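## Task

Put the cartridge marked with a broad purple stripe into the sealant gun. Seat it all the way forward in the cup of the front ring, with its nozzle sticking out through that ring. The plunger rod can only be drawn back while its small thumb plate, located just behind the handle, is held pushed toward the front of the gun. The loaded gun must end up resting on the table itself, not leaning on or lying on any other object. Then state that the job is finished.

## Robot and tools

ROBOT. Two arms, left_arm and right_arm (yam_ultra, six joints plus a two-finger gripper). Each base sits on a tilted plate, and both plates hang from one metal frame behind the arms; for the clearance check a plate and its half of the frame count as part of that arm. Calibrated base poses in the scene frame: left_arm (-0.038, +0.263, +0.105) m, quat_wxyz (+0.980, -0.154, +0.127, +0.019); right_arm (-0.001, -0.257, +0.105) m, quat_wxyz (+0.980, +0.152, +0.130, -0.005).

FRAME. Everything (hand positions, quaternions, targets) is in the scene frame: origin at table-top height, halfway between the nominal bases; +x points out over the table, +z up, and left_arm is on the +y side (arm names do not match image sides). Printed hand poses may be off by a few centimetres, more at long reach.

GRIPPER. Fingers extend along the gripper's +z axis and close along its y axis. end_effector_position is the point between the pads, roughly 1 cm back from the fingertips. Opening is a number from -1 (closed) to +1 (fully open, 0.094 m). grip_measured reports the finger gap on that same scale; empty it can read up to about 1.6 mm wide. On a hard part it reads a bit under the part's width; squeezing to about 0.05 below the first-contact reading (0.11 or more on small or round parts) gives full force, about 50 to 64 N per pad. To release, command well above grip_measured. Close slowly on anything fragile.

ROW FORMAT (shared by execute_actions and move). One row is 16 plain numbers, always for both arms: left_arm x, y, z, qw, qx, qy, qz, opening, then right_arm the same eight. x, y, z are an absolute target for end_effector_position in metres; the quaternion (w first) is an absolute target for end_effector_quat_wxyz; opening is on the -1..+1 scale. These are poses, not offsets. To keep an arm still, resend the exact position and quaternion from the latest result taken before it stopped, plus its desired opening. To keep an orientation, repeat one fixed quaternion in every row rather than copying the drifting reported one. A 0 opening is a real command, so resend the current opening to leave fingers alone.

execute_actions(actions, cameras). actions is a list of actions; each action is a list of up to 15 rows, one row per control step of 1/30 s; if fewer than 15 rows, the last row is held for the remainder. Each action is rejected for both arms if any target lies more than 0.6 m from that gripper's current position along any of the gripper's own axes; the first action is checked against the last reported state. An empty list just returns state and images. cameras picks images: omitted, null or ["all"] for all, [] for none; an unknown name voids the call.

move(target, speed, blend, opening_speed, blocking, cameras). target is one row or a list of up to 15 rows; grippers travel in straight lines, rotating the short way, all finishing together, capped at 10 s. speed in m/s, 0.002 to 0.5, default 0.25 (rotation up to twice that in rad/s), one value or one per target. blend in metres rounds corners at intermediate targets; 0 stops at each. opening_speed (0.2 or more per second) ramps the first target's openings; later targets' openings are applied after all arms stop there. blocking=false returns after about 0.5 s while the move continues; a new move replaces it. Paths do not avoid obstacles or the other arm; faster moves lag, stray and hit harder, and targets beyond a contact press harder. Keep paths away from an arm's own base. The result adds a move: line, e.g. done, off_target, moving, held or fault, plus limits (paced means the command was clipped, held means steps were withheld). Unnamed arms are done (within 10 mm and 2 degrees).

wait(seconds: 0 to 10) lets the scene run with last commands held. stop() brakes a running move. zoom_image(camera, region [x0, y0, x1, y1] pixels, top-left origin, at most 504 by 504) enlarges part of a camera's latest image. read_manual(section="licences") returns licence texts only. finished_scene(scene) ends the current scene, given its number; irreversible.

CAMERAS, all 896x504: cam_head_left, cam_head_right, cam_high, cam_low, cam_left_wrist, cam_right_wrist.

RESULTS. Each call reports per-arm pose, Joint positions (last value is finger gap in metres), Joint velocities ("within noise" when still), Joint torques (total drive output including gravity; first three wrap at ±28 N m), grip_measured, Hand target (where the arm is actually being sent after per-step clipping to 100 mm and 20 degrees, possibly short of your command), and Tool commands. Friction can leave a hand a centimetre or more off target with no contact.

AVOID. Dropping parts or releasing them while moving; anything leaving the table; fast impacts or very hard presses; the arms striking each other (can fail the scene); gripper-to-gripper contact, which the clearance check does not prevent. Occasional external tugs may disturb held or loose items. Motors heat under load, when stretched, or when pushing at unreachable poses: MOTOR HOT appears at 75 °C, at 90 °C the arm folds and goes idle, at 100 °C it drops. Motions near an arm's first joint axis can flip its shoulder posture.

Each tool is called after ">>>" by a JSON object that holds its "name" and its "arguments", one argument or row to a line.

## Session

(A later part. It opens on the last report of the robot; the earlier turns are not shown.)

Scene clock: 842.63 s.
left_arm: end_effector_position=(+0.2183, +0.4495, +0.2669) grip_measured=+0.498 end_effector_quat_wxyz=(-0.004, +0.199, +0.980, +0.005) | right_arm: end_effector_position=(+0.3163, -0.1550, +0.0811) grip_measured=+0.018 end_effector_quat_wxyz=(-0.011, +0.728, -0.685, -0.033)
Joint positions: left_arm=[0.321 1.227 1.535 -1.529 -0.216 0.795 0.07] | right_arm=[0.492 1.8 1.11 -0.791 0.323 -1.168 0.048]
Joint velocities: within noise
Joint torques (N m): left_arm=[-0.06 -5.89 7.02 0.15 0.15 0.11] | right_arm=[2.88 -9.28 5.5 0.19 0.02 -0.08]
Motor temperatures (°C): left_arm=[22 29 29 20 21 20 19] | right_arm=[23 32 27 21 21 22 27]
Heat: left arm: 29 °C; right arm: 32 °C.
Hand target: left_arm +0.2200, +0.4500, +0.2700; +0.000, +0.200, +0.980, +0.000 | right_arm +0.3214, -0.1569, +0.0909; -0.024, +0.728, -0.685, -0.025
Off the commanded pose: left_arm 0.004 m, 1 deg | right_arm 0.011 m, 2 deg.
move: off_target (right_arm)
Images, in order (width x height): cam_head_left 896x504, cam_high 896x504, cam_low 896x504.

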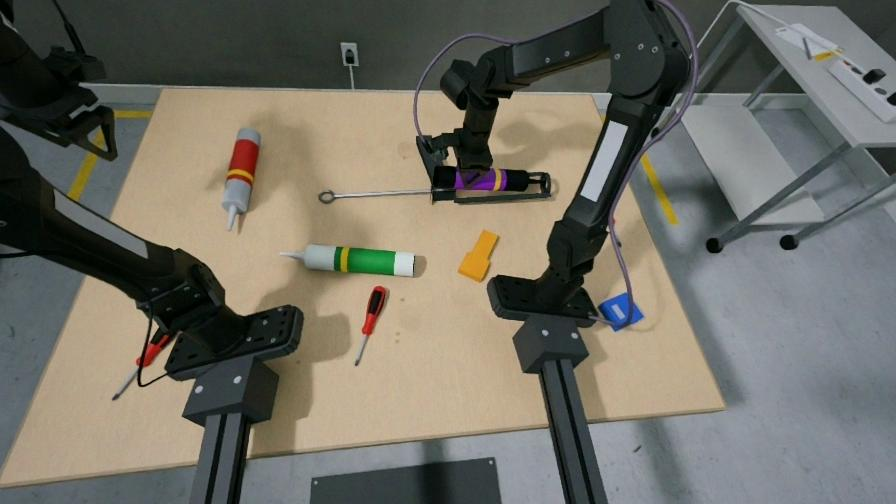

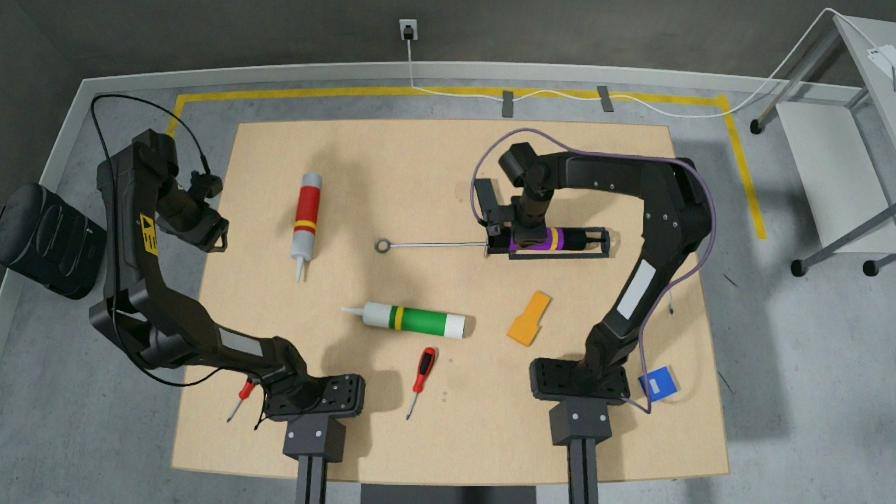

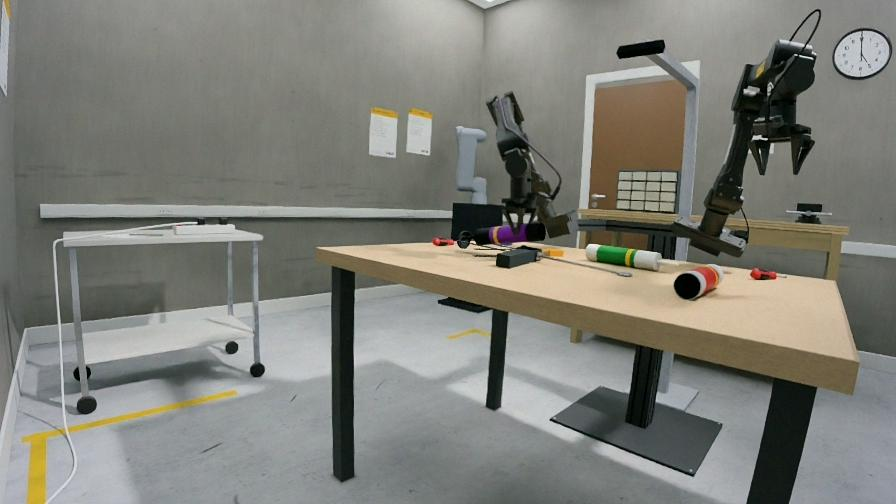

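>>> {"name": "move", "arguments": {
  "target": [0.22,0.45,0.27,0,0.2,0.98,0,0.5,0.3205,-0.161,0.086,0.0239,-0.7280,0.6848,0.0254,-0.25],
  "speed": 0.03,
  "cameras": ["cam_low","cam_high","cam_head_left"]
}}

>>> {"name": "zoom_image", "arguments": {
  "camera": "cam_high",
  "region": [560, 210, 640, 270]
}}

>>> {"name": "zoom_image", "arguments": {
  "camera": "cam_low",
  "region": [440, 215, 500, 260]
}}

>>> {"name": "zoom_image", "arguments": {
  "camera": "cam_head_left",
  "region": [500, 160, 560, 210]
}}

Scene clock: 853.53 s.
left_arm: end_effector_position=(+0.2183, +0.4495, +0.2669) grip_measured=+0.498 end_effector_quat_wxyz=(-0.004, +0.199, +0.980, +0.005) | right_arm: end_effector_position=(+0.3175, -0.1589, +0.0778) grip_measured=+0.018 end_effector_quat_wxyz=(-0.011, +0.728, -0.685, -0.033)
Joint positions: left_arm=[0.321 1.227 1.535 -1.529 -0.216 0.795 0.07] | right_arm=[0.477 1.8 1.103 -0.779 0.323 -1.184 0.048]
Joint velocities: within noise
Joint torques (N m): left_arm=[-0.08 -5.86 7.06 0.14 0.16 0.12] | right_arm=[2.84 -9.57 4.33 0.31 0 -0.04]
Motor temperatures (°C): left_arm=[22 29 29 20 21 20 19] | right_arm=[23 33 26 21 21 22 27]
Heat: left arm: 29 °C; right arm: 33 °C.
Hand target: left_arm +0.2200, +0.4500, +0.2700; +0.000, +0.200, +0.980, +0.000 | right_arm +0.3205, -0.1610, +0.0859; -0.024, +0.728, -0.685, -0.025
Off the commanded pose: left_arm 0.004 m, 1 deg | right_arm 0.009 m, 2 deg.
move: done
Images, in order (width x height): cam_head_left 896x504, cam_high 896x504, cam_low 896x504.

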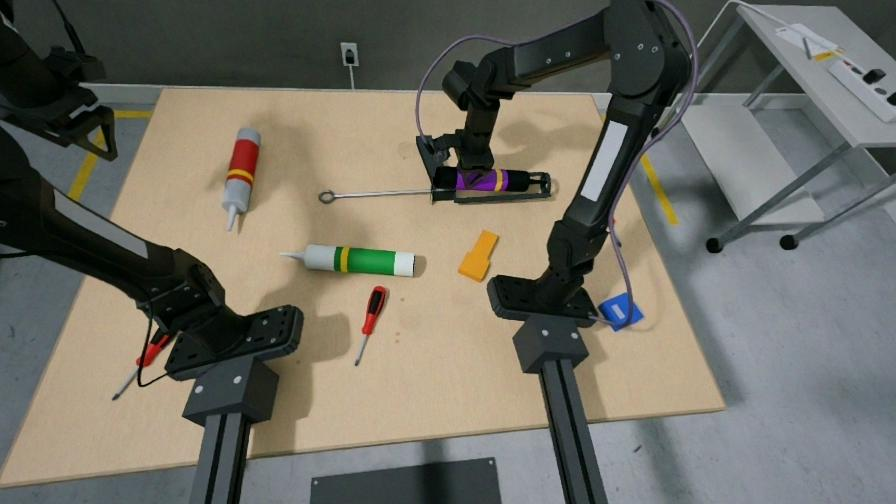

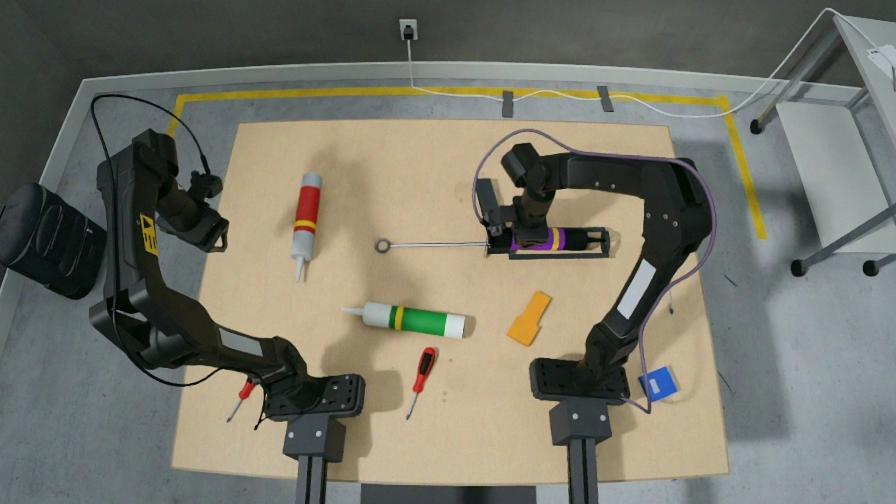

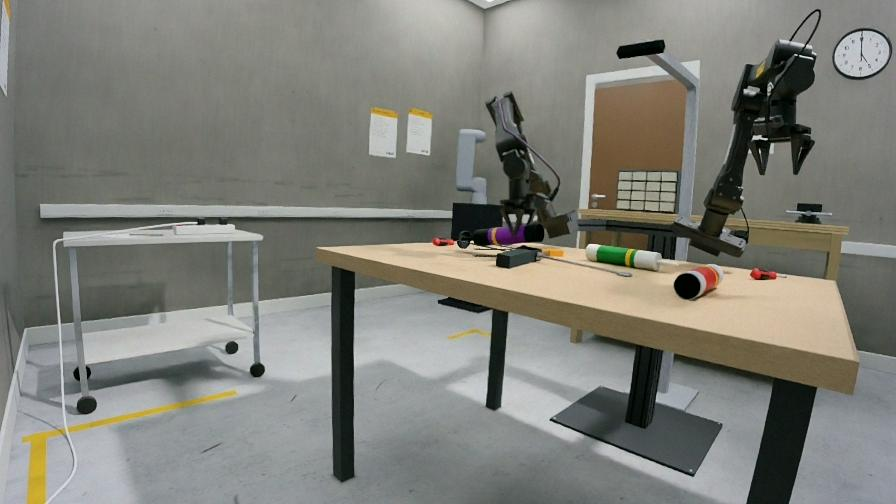

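Scaled by 6.300 from the camera's 896x504 image, which has a finer 1280x720 frame.

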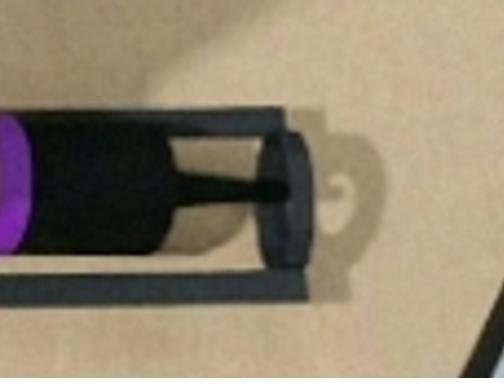

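Scaled by 8.400 from the camera's 896x504 image, which has a finer 1280x720 frame.

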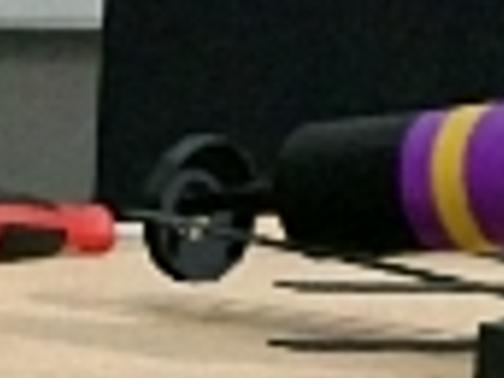

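Scaled by 8.400 from the camera's 896x504 image, which has a finer 1280x720 frame.

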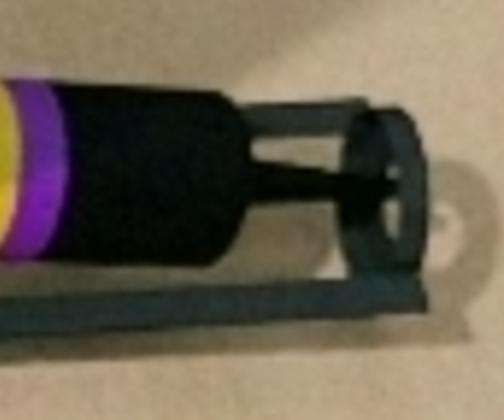

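>>> {"name": "zoom_image", "arguments": {
  "camera": "cam_high",
  "region": [595, 225, 625, 255]
}}

>>> {"name": "zoom_image", "arguments": {
  "camera": "cam_head_left",
  "region": [530, 165, 565, 205]
}}

>>> {"name": "zoom_image", "arguments": {
  "camera": "cam_head_right",
  "region": [500, 150, 570, 210]
}}

>>> {"name": "zoom_image", "arguments": {
  "camera": "cam_low",
  "region": [452, 226, 482, 252]
}}

Scaled by 16.800 from the camera's 896x504 image, which has a finer 1280x720 frame.

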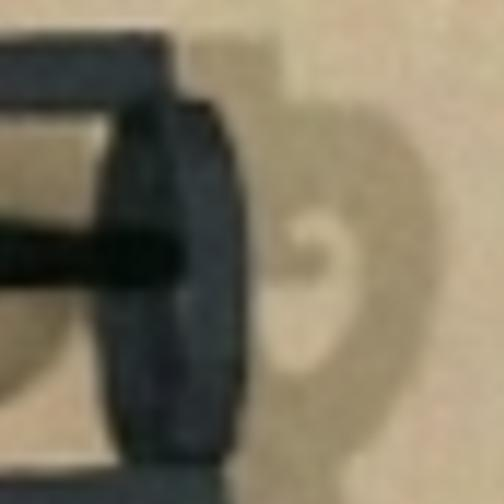

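Scaled by 12.600 from the camera's 896x504 image, which has a finer 1280x720 frame.

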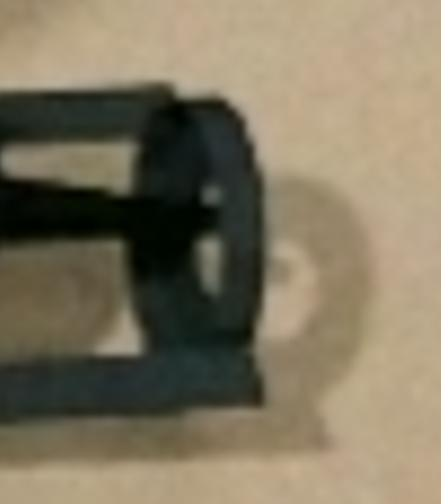

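This scene's latest camera images include none from cam_head_right. They are from: cam_head_left, cam_high, cam_low. cam_head_right's image comes with the result of a call that names it in "cameras".

Scaled by 16.800 from the camera's 896x504 image, which has a finer 1280x720 frame.

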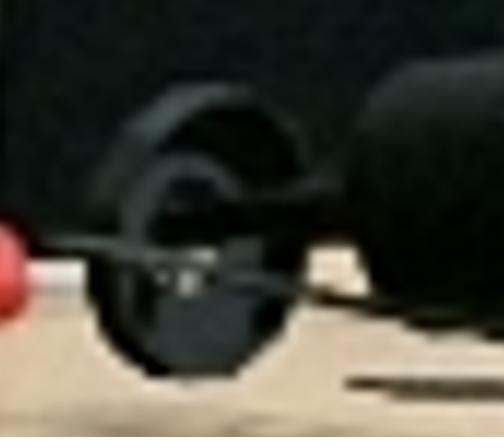

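>>> {"name": "wait", "arguments": {
  "seconds": 0.1
}}

>>> {"name": "zoom_image", "arguments": {
  "camera": "cam_right_wrist",
  "region": [280, 0, 784, 504]
}}

>>> {"name": "zoom_image", "arguments": {
  "camera": "cam_head_right",
  "region": [400, 140, 560, 220]
}}

>>> {"name": "zoom_image", "arguments": {
  "camera": "cam_high",
  "region": [470, 215, 630, 275]
}}

Scene clock: 926.23 s.
left_arm: end_effector_position=(+0.2183, +0.4495, +0.2669) grip_measured=+0.498 end_effector_quat_wxyz=(-0.004, +0.199, +0.980, +0.005) | right_arm: end_effector_position=(+0.3175, -0.1589, +0.0778) grip_measured=+0.018 end_effector_quat_wxyz=(-0.011, +0.728, -0.684, -0.033)
Joint positions: left_arm=[0.321 1.227 1.535 -1.529 -0.216 0.795 0.07] | right_arm=[0.477 1.8 1.103 -0.779 0.323 -1.185 0.048]
Joint velocities: within noise
Joint torques (N m): left_arm=[-0.06 -5.83 7.04 0.15 0.16 0.11] | right_arm=[2.84 -9.55 4.31 0.3 0 -0.04]
Motor temperatures (°C): left_arm=[22 28 29 20 21 20 19] | right_arm=[22 34 27 21 20 22 27]
Heat: left arm: 29 °C; right arm: 34 °C.
Hand target: left_arm +0.2200, +0.4500, +0.2700; +0.000, +0.200, +0.980, +0.000 | right_arm +0.3205, -0.1610, +0.0859; -0.024, +0.728, -0.685, -0.025
Tool commands: left_gripper/opening=+0.5 right_gripper/opening=-0.25
Off the commanded pose: left_arm 0.004 m, 1 deg | right_arm 0.009 m, 2 deg.
wait: 0.10 s; at rest from the start

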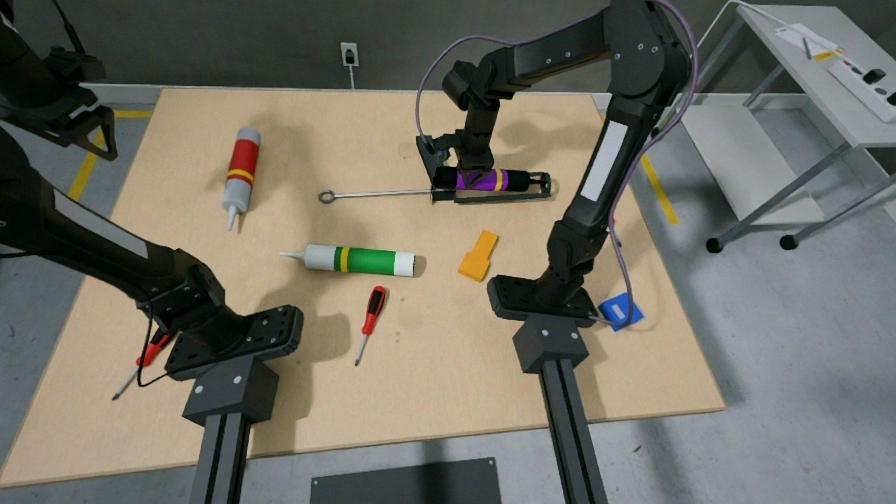

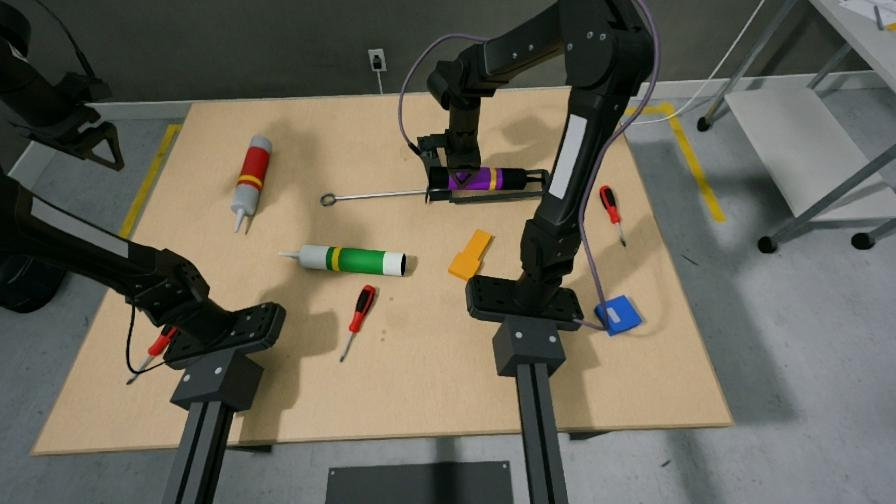

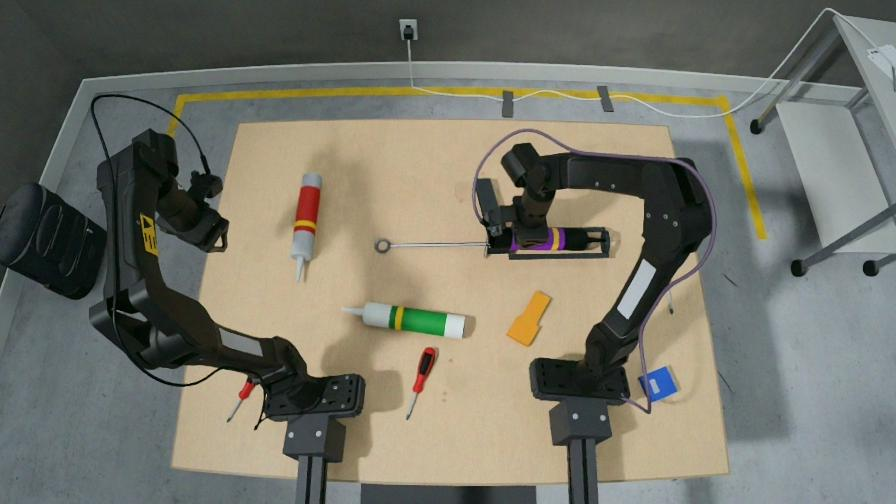

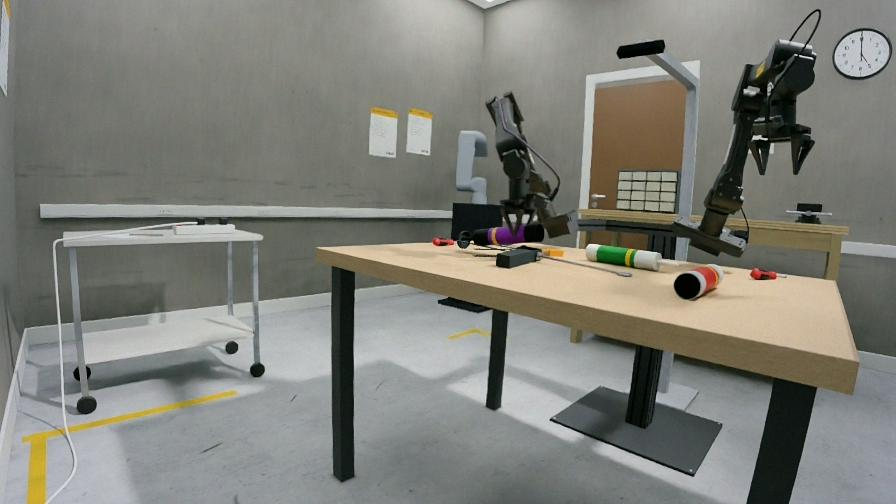

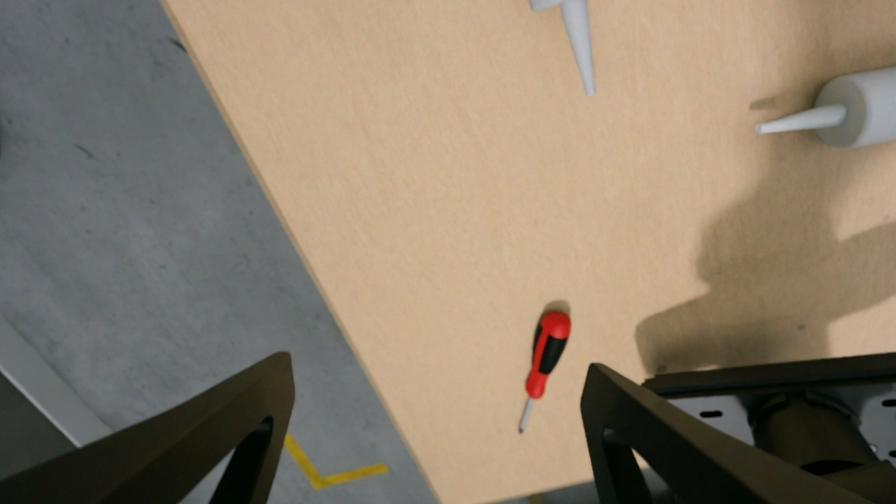

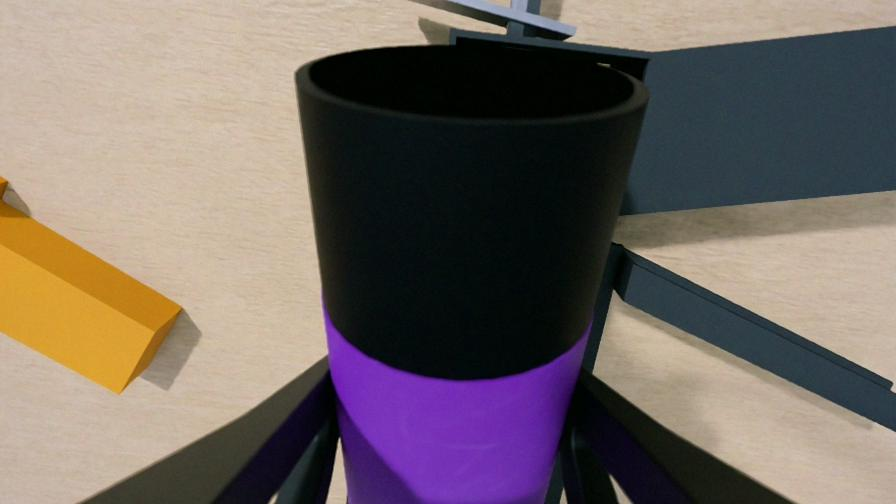

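Scaled by 1.000.

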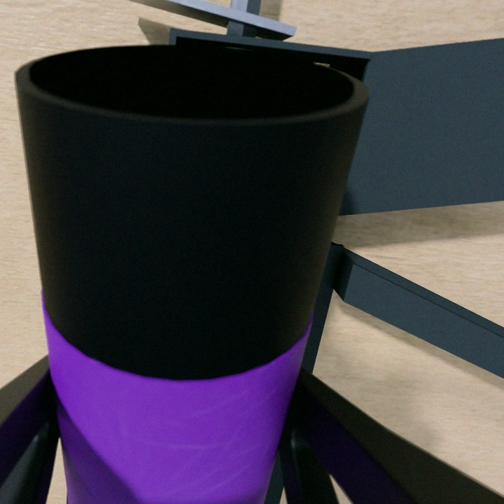

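Scaled by 3.150 from the camera's 896x504 image, which has a finer 1280x720 frame.

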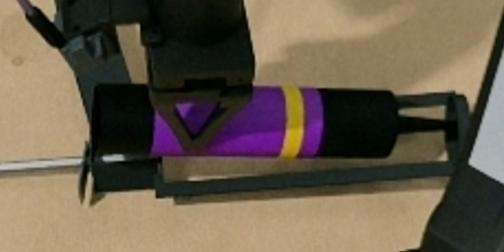

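Scaled by 3.150 from the camera's 896x504 image, which has a finer 1280x720 frame.

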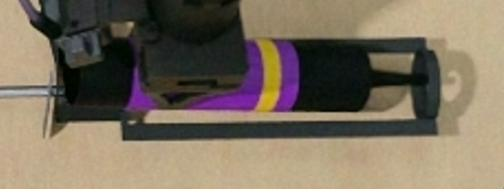

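>>> {"name": "move", "arguments": {
  "target": [0.22,0.45,0.27,0,0.2,0.98,0,0.5,0.3262,-0.164,0.0845,0.0245,-0.7129,0.7005,0.0249,-0.25],
  "speed": 0.03,
  "cameras": ["cam_low","cam_high","cam_head_left","cam_right_wrist"]
}}

>>> {"name": "zoom_image", "arguments": {
  "camera": "cam_high",
  "region": [595, 225, 625, 255]
}}

>>> {"name": "zoom_image", "arguments": {
  "camera": "cam_low",
  "region": [452, 226, 482, 252]
}}

>>> {"name": "zoom_image", "arguments": {
  "camera": "cam_head_left",
  "region": [500, 160, 560, 210]
}}

Scene clock: 977.73 s.
left_arm: end_effector_position=(+0.2183, +0.4495, +0.2669) grip_measured=+0.498 end_effector_quat_wxyz=(-0.004, +0.199, +0.980, +0.005) | right_arm: end_effector_position=(+0.3195, -0.1637, +0.0758) grip_measured=+0.018 end_effector_quat_wxyz=(-0.009, +0.719, -0.694, -0.033)
Joint positions: left_arm=[0.321 1.227 1.535 -1.529 -0.216 0.795 0.07] | right_arm=[0.46 1.8 1.103 -0.776 0.323 -1.175 0.048]
Joint velocities: within noise
Joint torques (N m): left_arm=[-0.05 -5.82 7.08 0.14 0.16 0.11] | right_arm=[2.81 -8.96 5.52 0.27 -0.01 0.14]
Motor temperatures (°C): left_arm=[22 28 30 20 21 20 19] | right_arm=[22 35 26 21 20 22 27]
Heat: left arm: 30 °C; right arm: 35 °C.
Hand target: left_arm +0.2200, +0.4500, +0.2700; +0.000, +0.200, +0.980, +0.000 | right_arm +0.3261, -0.1641, +0.0845; -0.024, +0.713, -0.701, -0.025
Off the commanded pose: left_arm 0.004 m, 1 deg | right_arm 0.011 m, 2 deg.
move: off_target (right_arm)
Images, in order (width x height): cam_head_left 896x504, cam_high 896x504, cam_low 896x504, cam_right_wrist 896x504.

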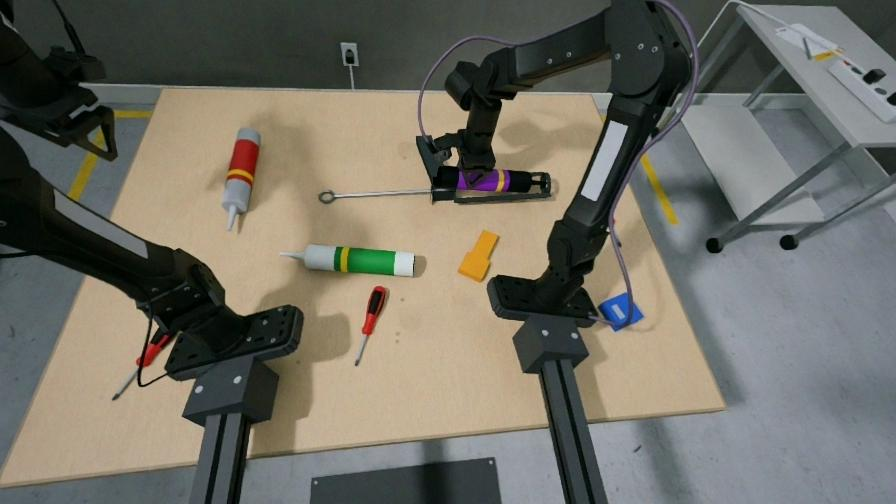

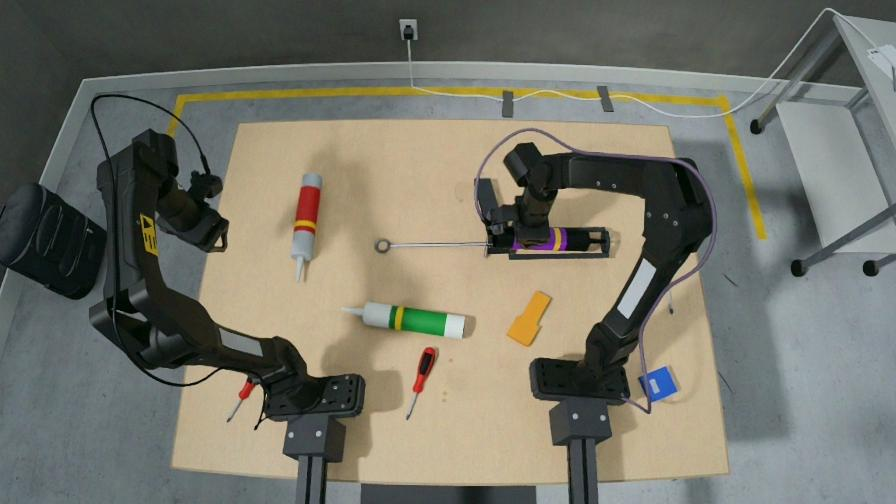

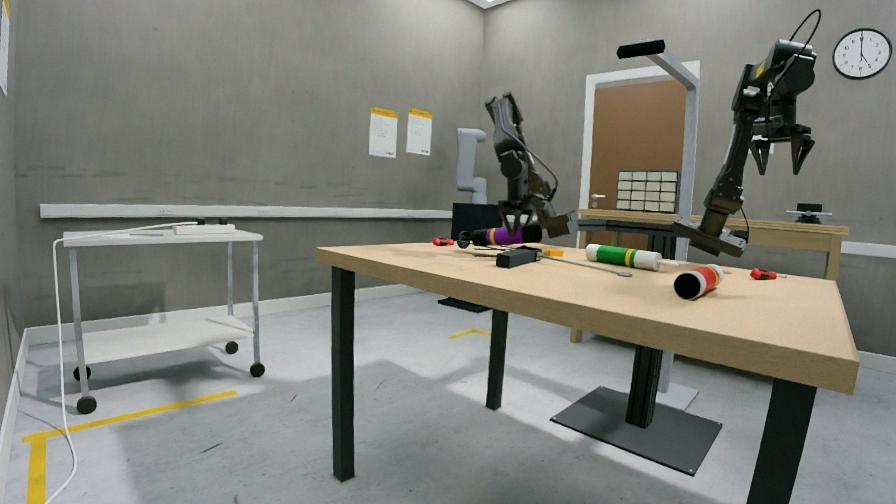

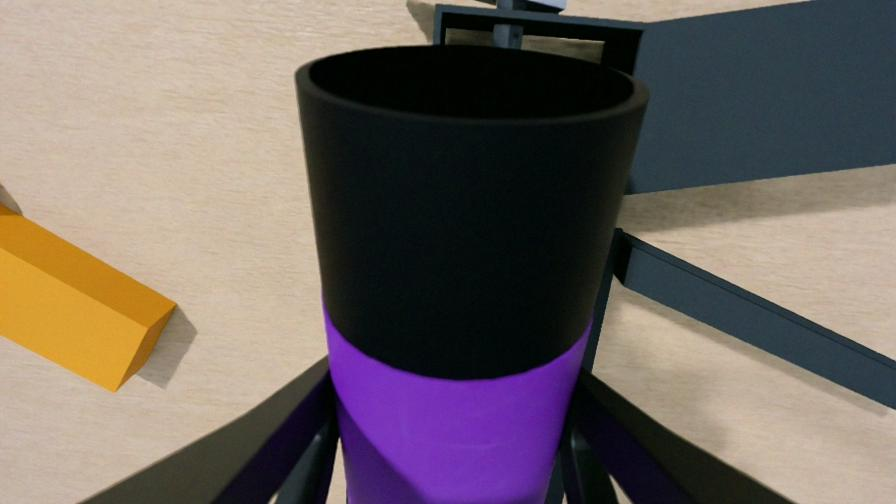

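Scaled by 16.800 from the camera's 896x504 image, which has a finer 1280x720 frame.

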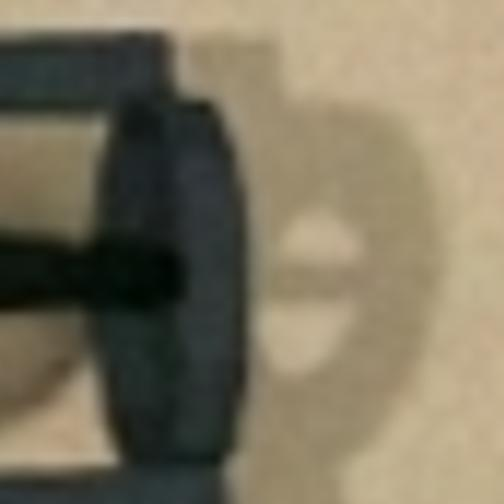

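Scaled by 16.800 from the camera's 896x504 image, which has a finer 1280x720 frame.

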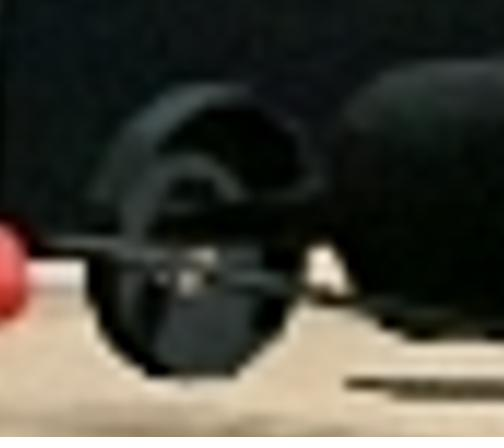

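Scaled by 8.400 from the camera's 896x504 image, which has a finer 1280x720 frame.

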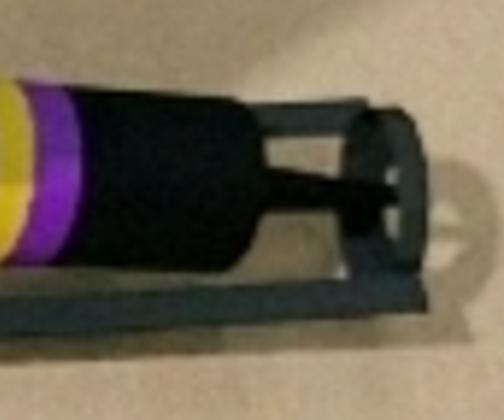

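>>> {"name": "move", "arguments": {
  "target": [0.22,0.45,0.27,0,0.2,0.98,0,0.5,0.3268,-0.175,0.0835,0.0245,-0.7129,0.7005,0.0249,-0.25],
  "speed": 0.03,
  "cameras": ["cam_low","cam_high","cam_head_left","cam_right_wrist"]
}}

>>> {"name": "zoom_image", "arguments": {
  "camera": "cam_high",
  "region": [565, 210, 625, 270]
}}

>>> {"name": "zoom_image", "arguments": {
  "camera": "cam_low",
  "region": [452, 226, 482, 252]
}}

>>> {"name": "zoom_image", "arguments": {
  "camera": "cam_head_left",
  "region": [500, 160, 560, 210]
}}

Scene clock: 986.30 s.
left_arm: end_effector_position=(+0.2183, +0.4495, +0.2669) grip_measured=+0.498 end_effector_quat_wxyz=(-0.004, +0.199, +0.980, +0.005) | right_arm: end_effector_position=(+0.3244, -0.1735, +0.0744) grip_measured=+0.018 end_effector_quat_wxyz=(-0.010, +0.713, -0.700, -0.030)
Joint positions: left_arm=[0.321 1.227 1.535 -1.529 -0.216 0.795 0.07] | right_arm=[0.428 1.791 1.103 -0.771 0.323 -1.192 0.048]
Joint velocities: within noise
Joint torques (N m): left_arm=[-0.06 -5.86 7.05 0.14 0.15 0.12] | right_arm=[2.82 -9.96 4.08 0.3 -0.05 -0.01]
Motor temperatures (°C): left_arm=[22 28 30 20 21 20 19] | right_arm=[22 35 27 21 20 22 27]
Heat: left arm: 30 °C; right arm: 35 °C.
Hand target: left_arm +0.2200, +0.4500, +0.2700; +0.000, +0.200, +0.980, +0.000 | right_arm +0.3268, -0.1750, +0.0833; -0.024, +0.713, -0.700, -0.025
Off the commanded pose: left_arm 0.004 m, 1 deg | right_arm 0.009 m, 2 deg.
move: done
Images, in order (width x height): cam_head_left 896x504, cam_high 896x504, cam_low 896x504, cam_right_wrist 896x504.

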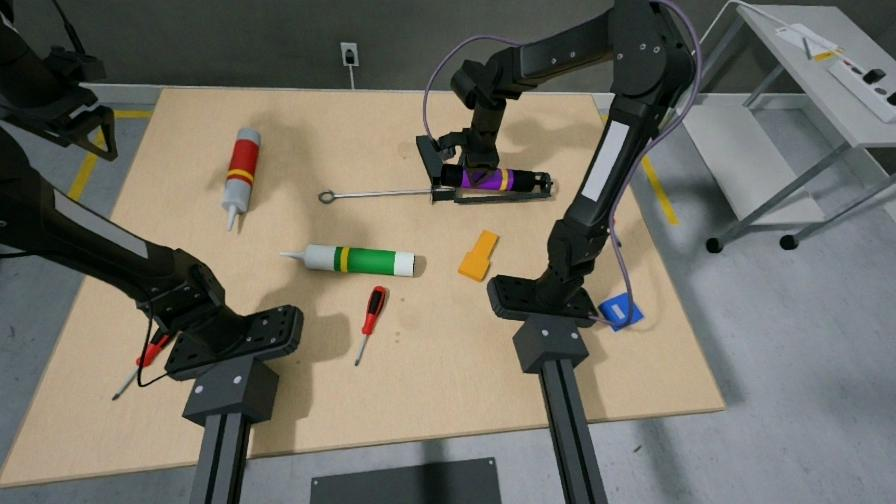

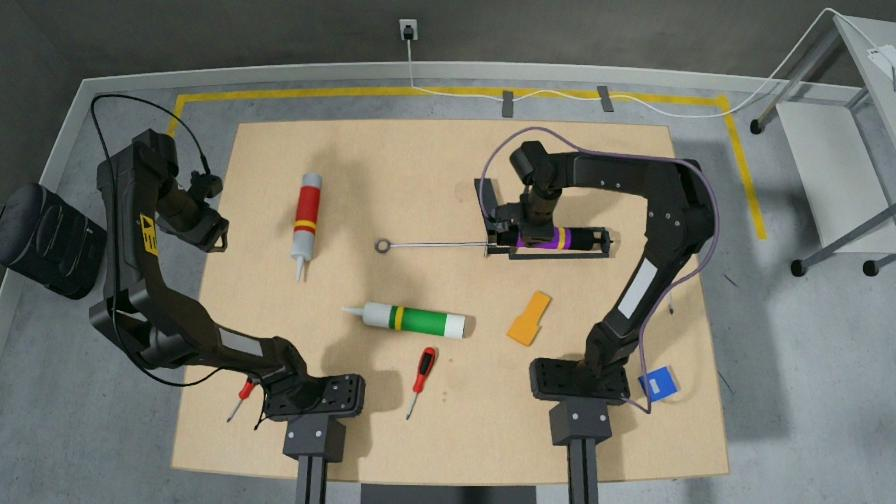

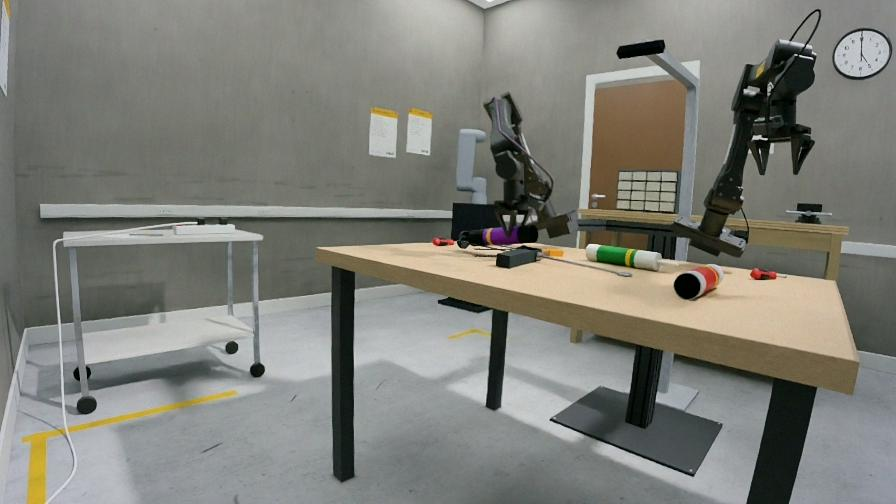

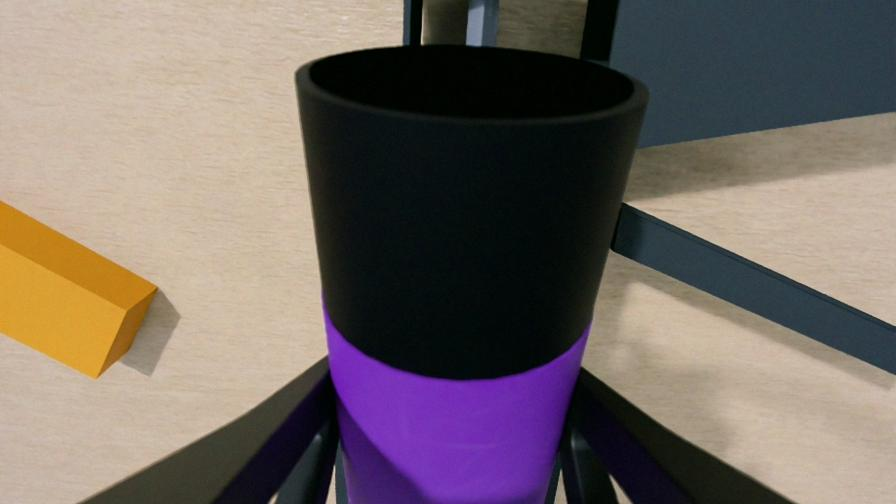

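Scaled by 8.400 from the camera's 896x504 image, which has a finer 1280x720 frame.

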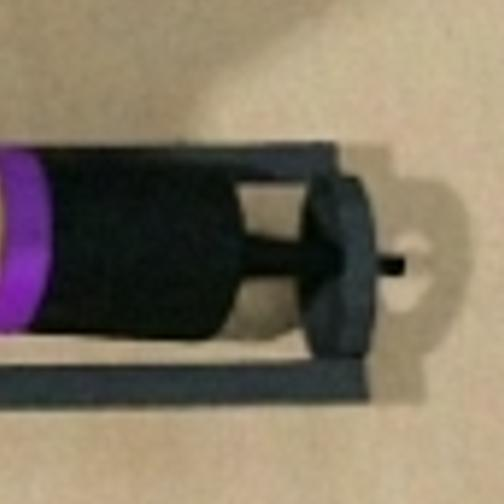

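Scaled by 16.800 from the camera's 896x504 image, which has a finer 1280x720 frame.

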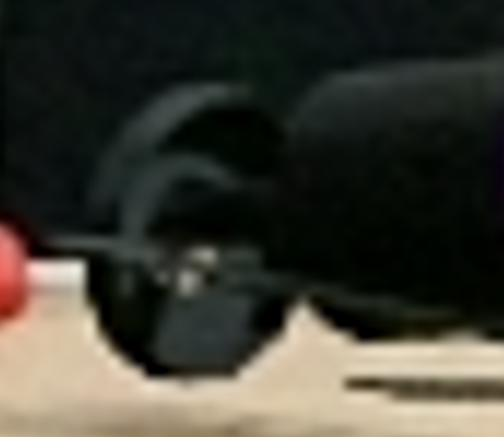

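Scaled by 8.400 from the camera's 896x504 image, which has a finer 1280x720 frame.

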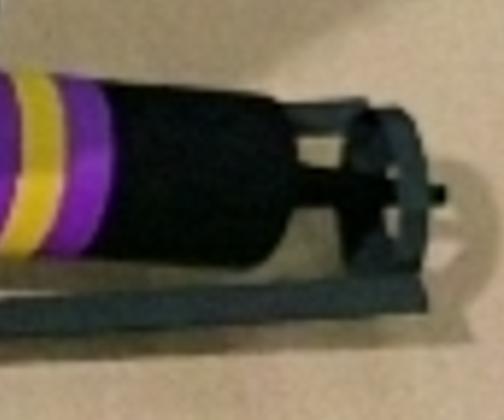

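>>> {"name": "move", "arguments": {
  "target": [0.22,0.45,0.27,0,0.2,0.98,0,0.5,0.3275,-0.187,0.0815,0.0245,-0.7129,0.7005,0.0249,-0.25],
  "speed": 0.03,
  "cameras": ["cam_low","cam_high","cam_head_left","cam_right_wrist"]
}}

>>> {"name": "zoom_image", "arguments": {
  "camera": "cam_high",
  "region": [565, 210, 625, 270]
}}

>>> {"name": "zoom_image", "arguments": {
  "camera": "cam_low",
  "region": [452, 211, 562, 271]
}}

>>> {"name": "zoom_image", "arguments": {
  "camera": "cam_head_left",
  "region": [500, 160, 560, 210]
}}

Scene clock: 995.47 s.
left_arm: end_effector_position=(+0.2183, +0.4495, +0.2669) grip_measured=+0.498 end_effector_quat_wxyz=(-0.004, +0.199, +0.980, +0.005) | right_arm: end_effector_position=(+0.3249, -0.1865, +0.0721) grip_measured=+0.018 end_effector_quat_wxyz=(-0.008, +0.713, -0.700, -0.029)
Joint positions: left_arm=[0.321 1.227 1.535 -1.529 -0.216 0.795 0.07] | right_arm=[0.391 1.771 1.085 -0.763 0.323 -1.231 0.048]
Joint velocities: within noise
Joint torques (N m): left_arm=[-0.06 -5.89 7.05 0.14 0.17 0.11] | right_arm=[2.73 -9.94 4.18 0.3 -0.11 -0.05]
Motor temperatures (°C): left_arm=[22 28 30 20 21 20 19] | right_arm=[22 37 27 21 20 22 27]
Heat: left arm: 30 °C; right arm: 37 °C.
Hand target: left_arm +0.2200, +0.4500, +0.2700; +0.000, +0.200, +0.980, +0.000 | right_arm +0.3276, -0.1870, +0.0813; -0.024, +0.713, -0.701, -0.025
Off the commanded pose: left_arm 0.004 m, 1 deg | right_arm 0.010 m, 2 deg.
move: done
Images, in order (width x height): cam_head_left 896x504, cam_high 896x504, cam_low 896x504, cam_right_wrist 896x504.

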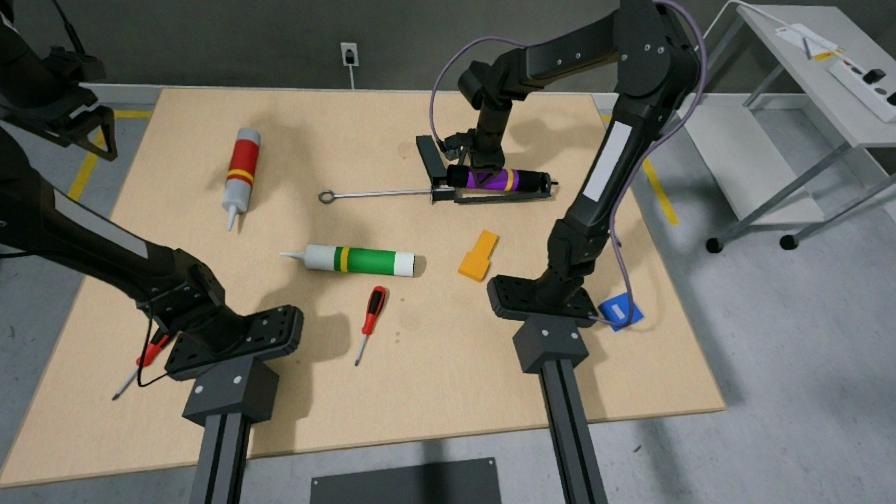

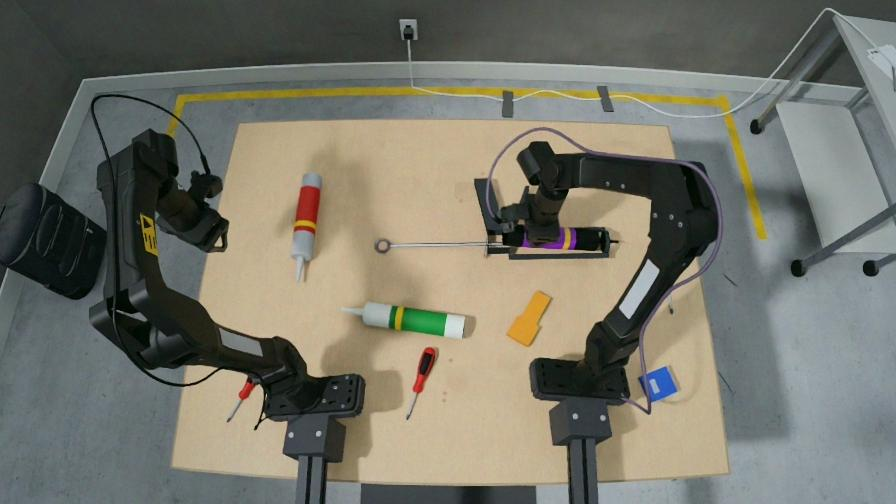

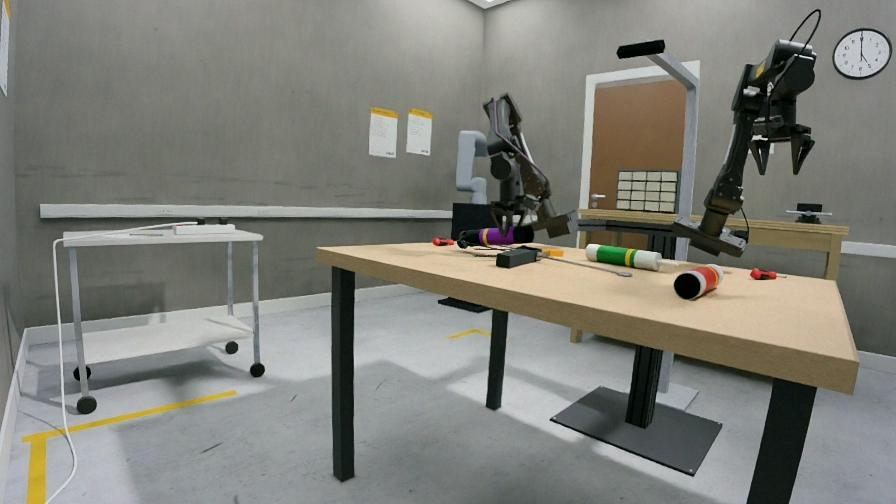

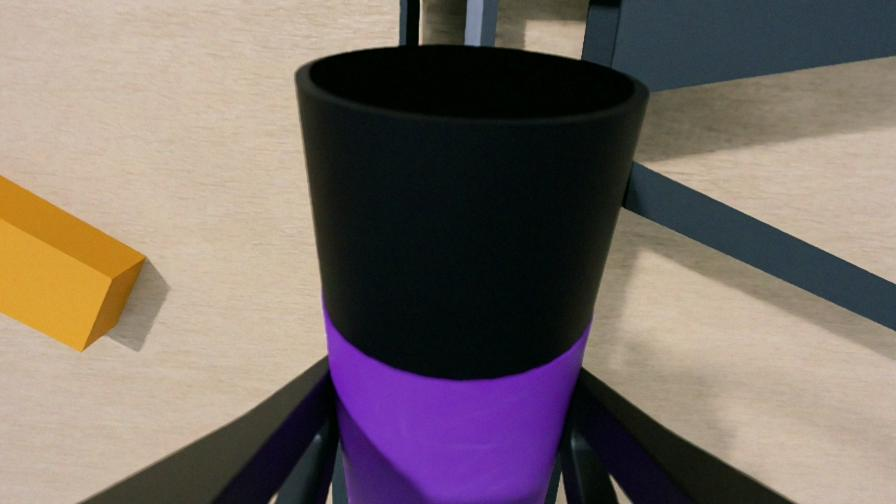

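Scaled by 8.400 from the camera's 896x504 image, which has a finer 1280x720 frame.

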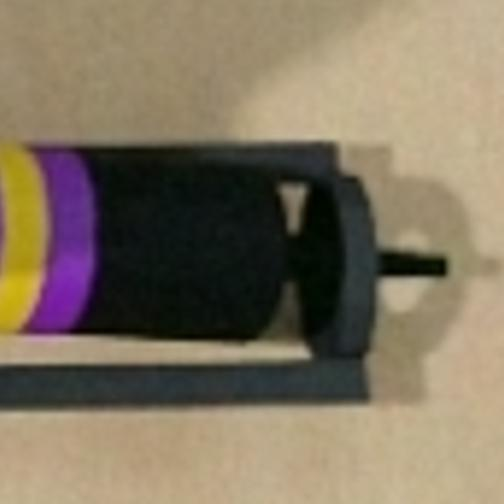

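Scaled by 4.582 from the camera's 896x504 image, which has a finer 1280x720 frame.

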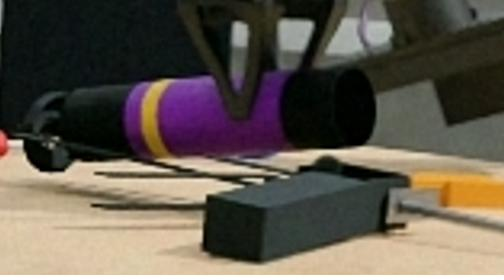

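Scaled by 8.400 from the camera's 896x504 image, which has a finer 1280x720 frame.

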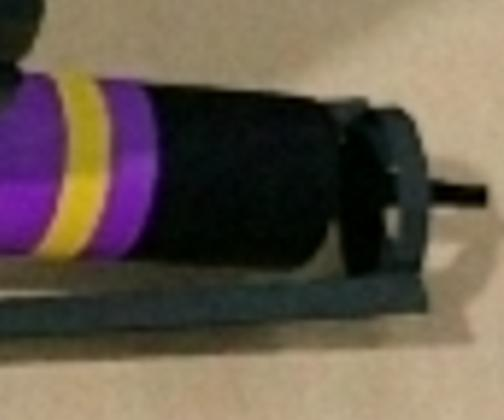

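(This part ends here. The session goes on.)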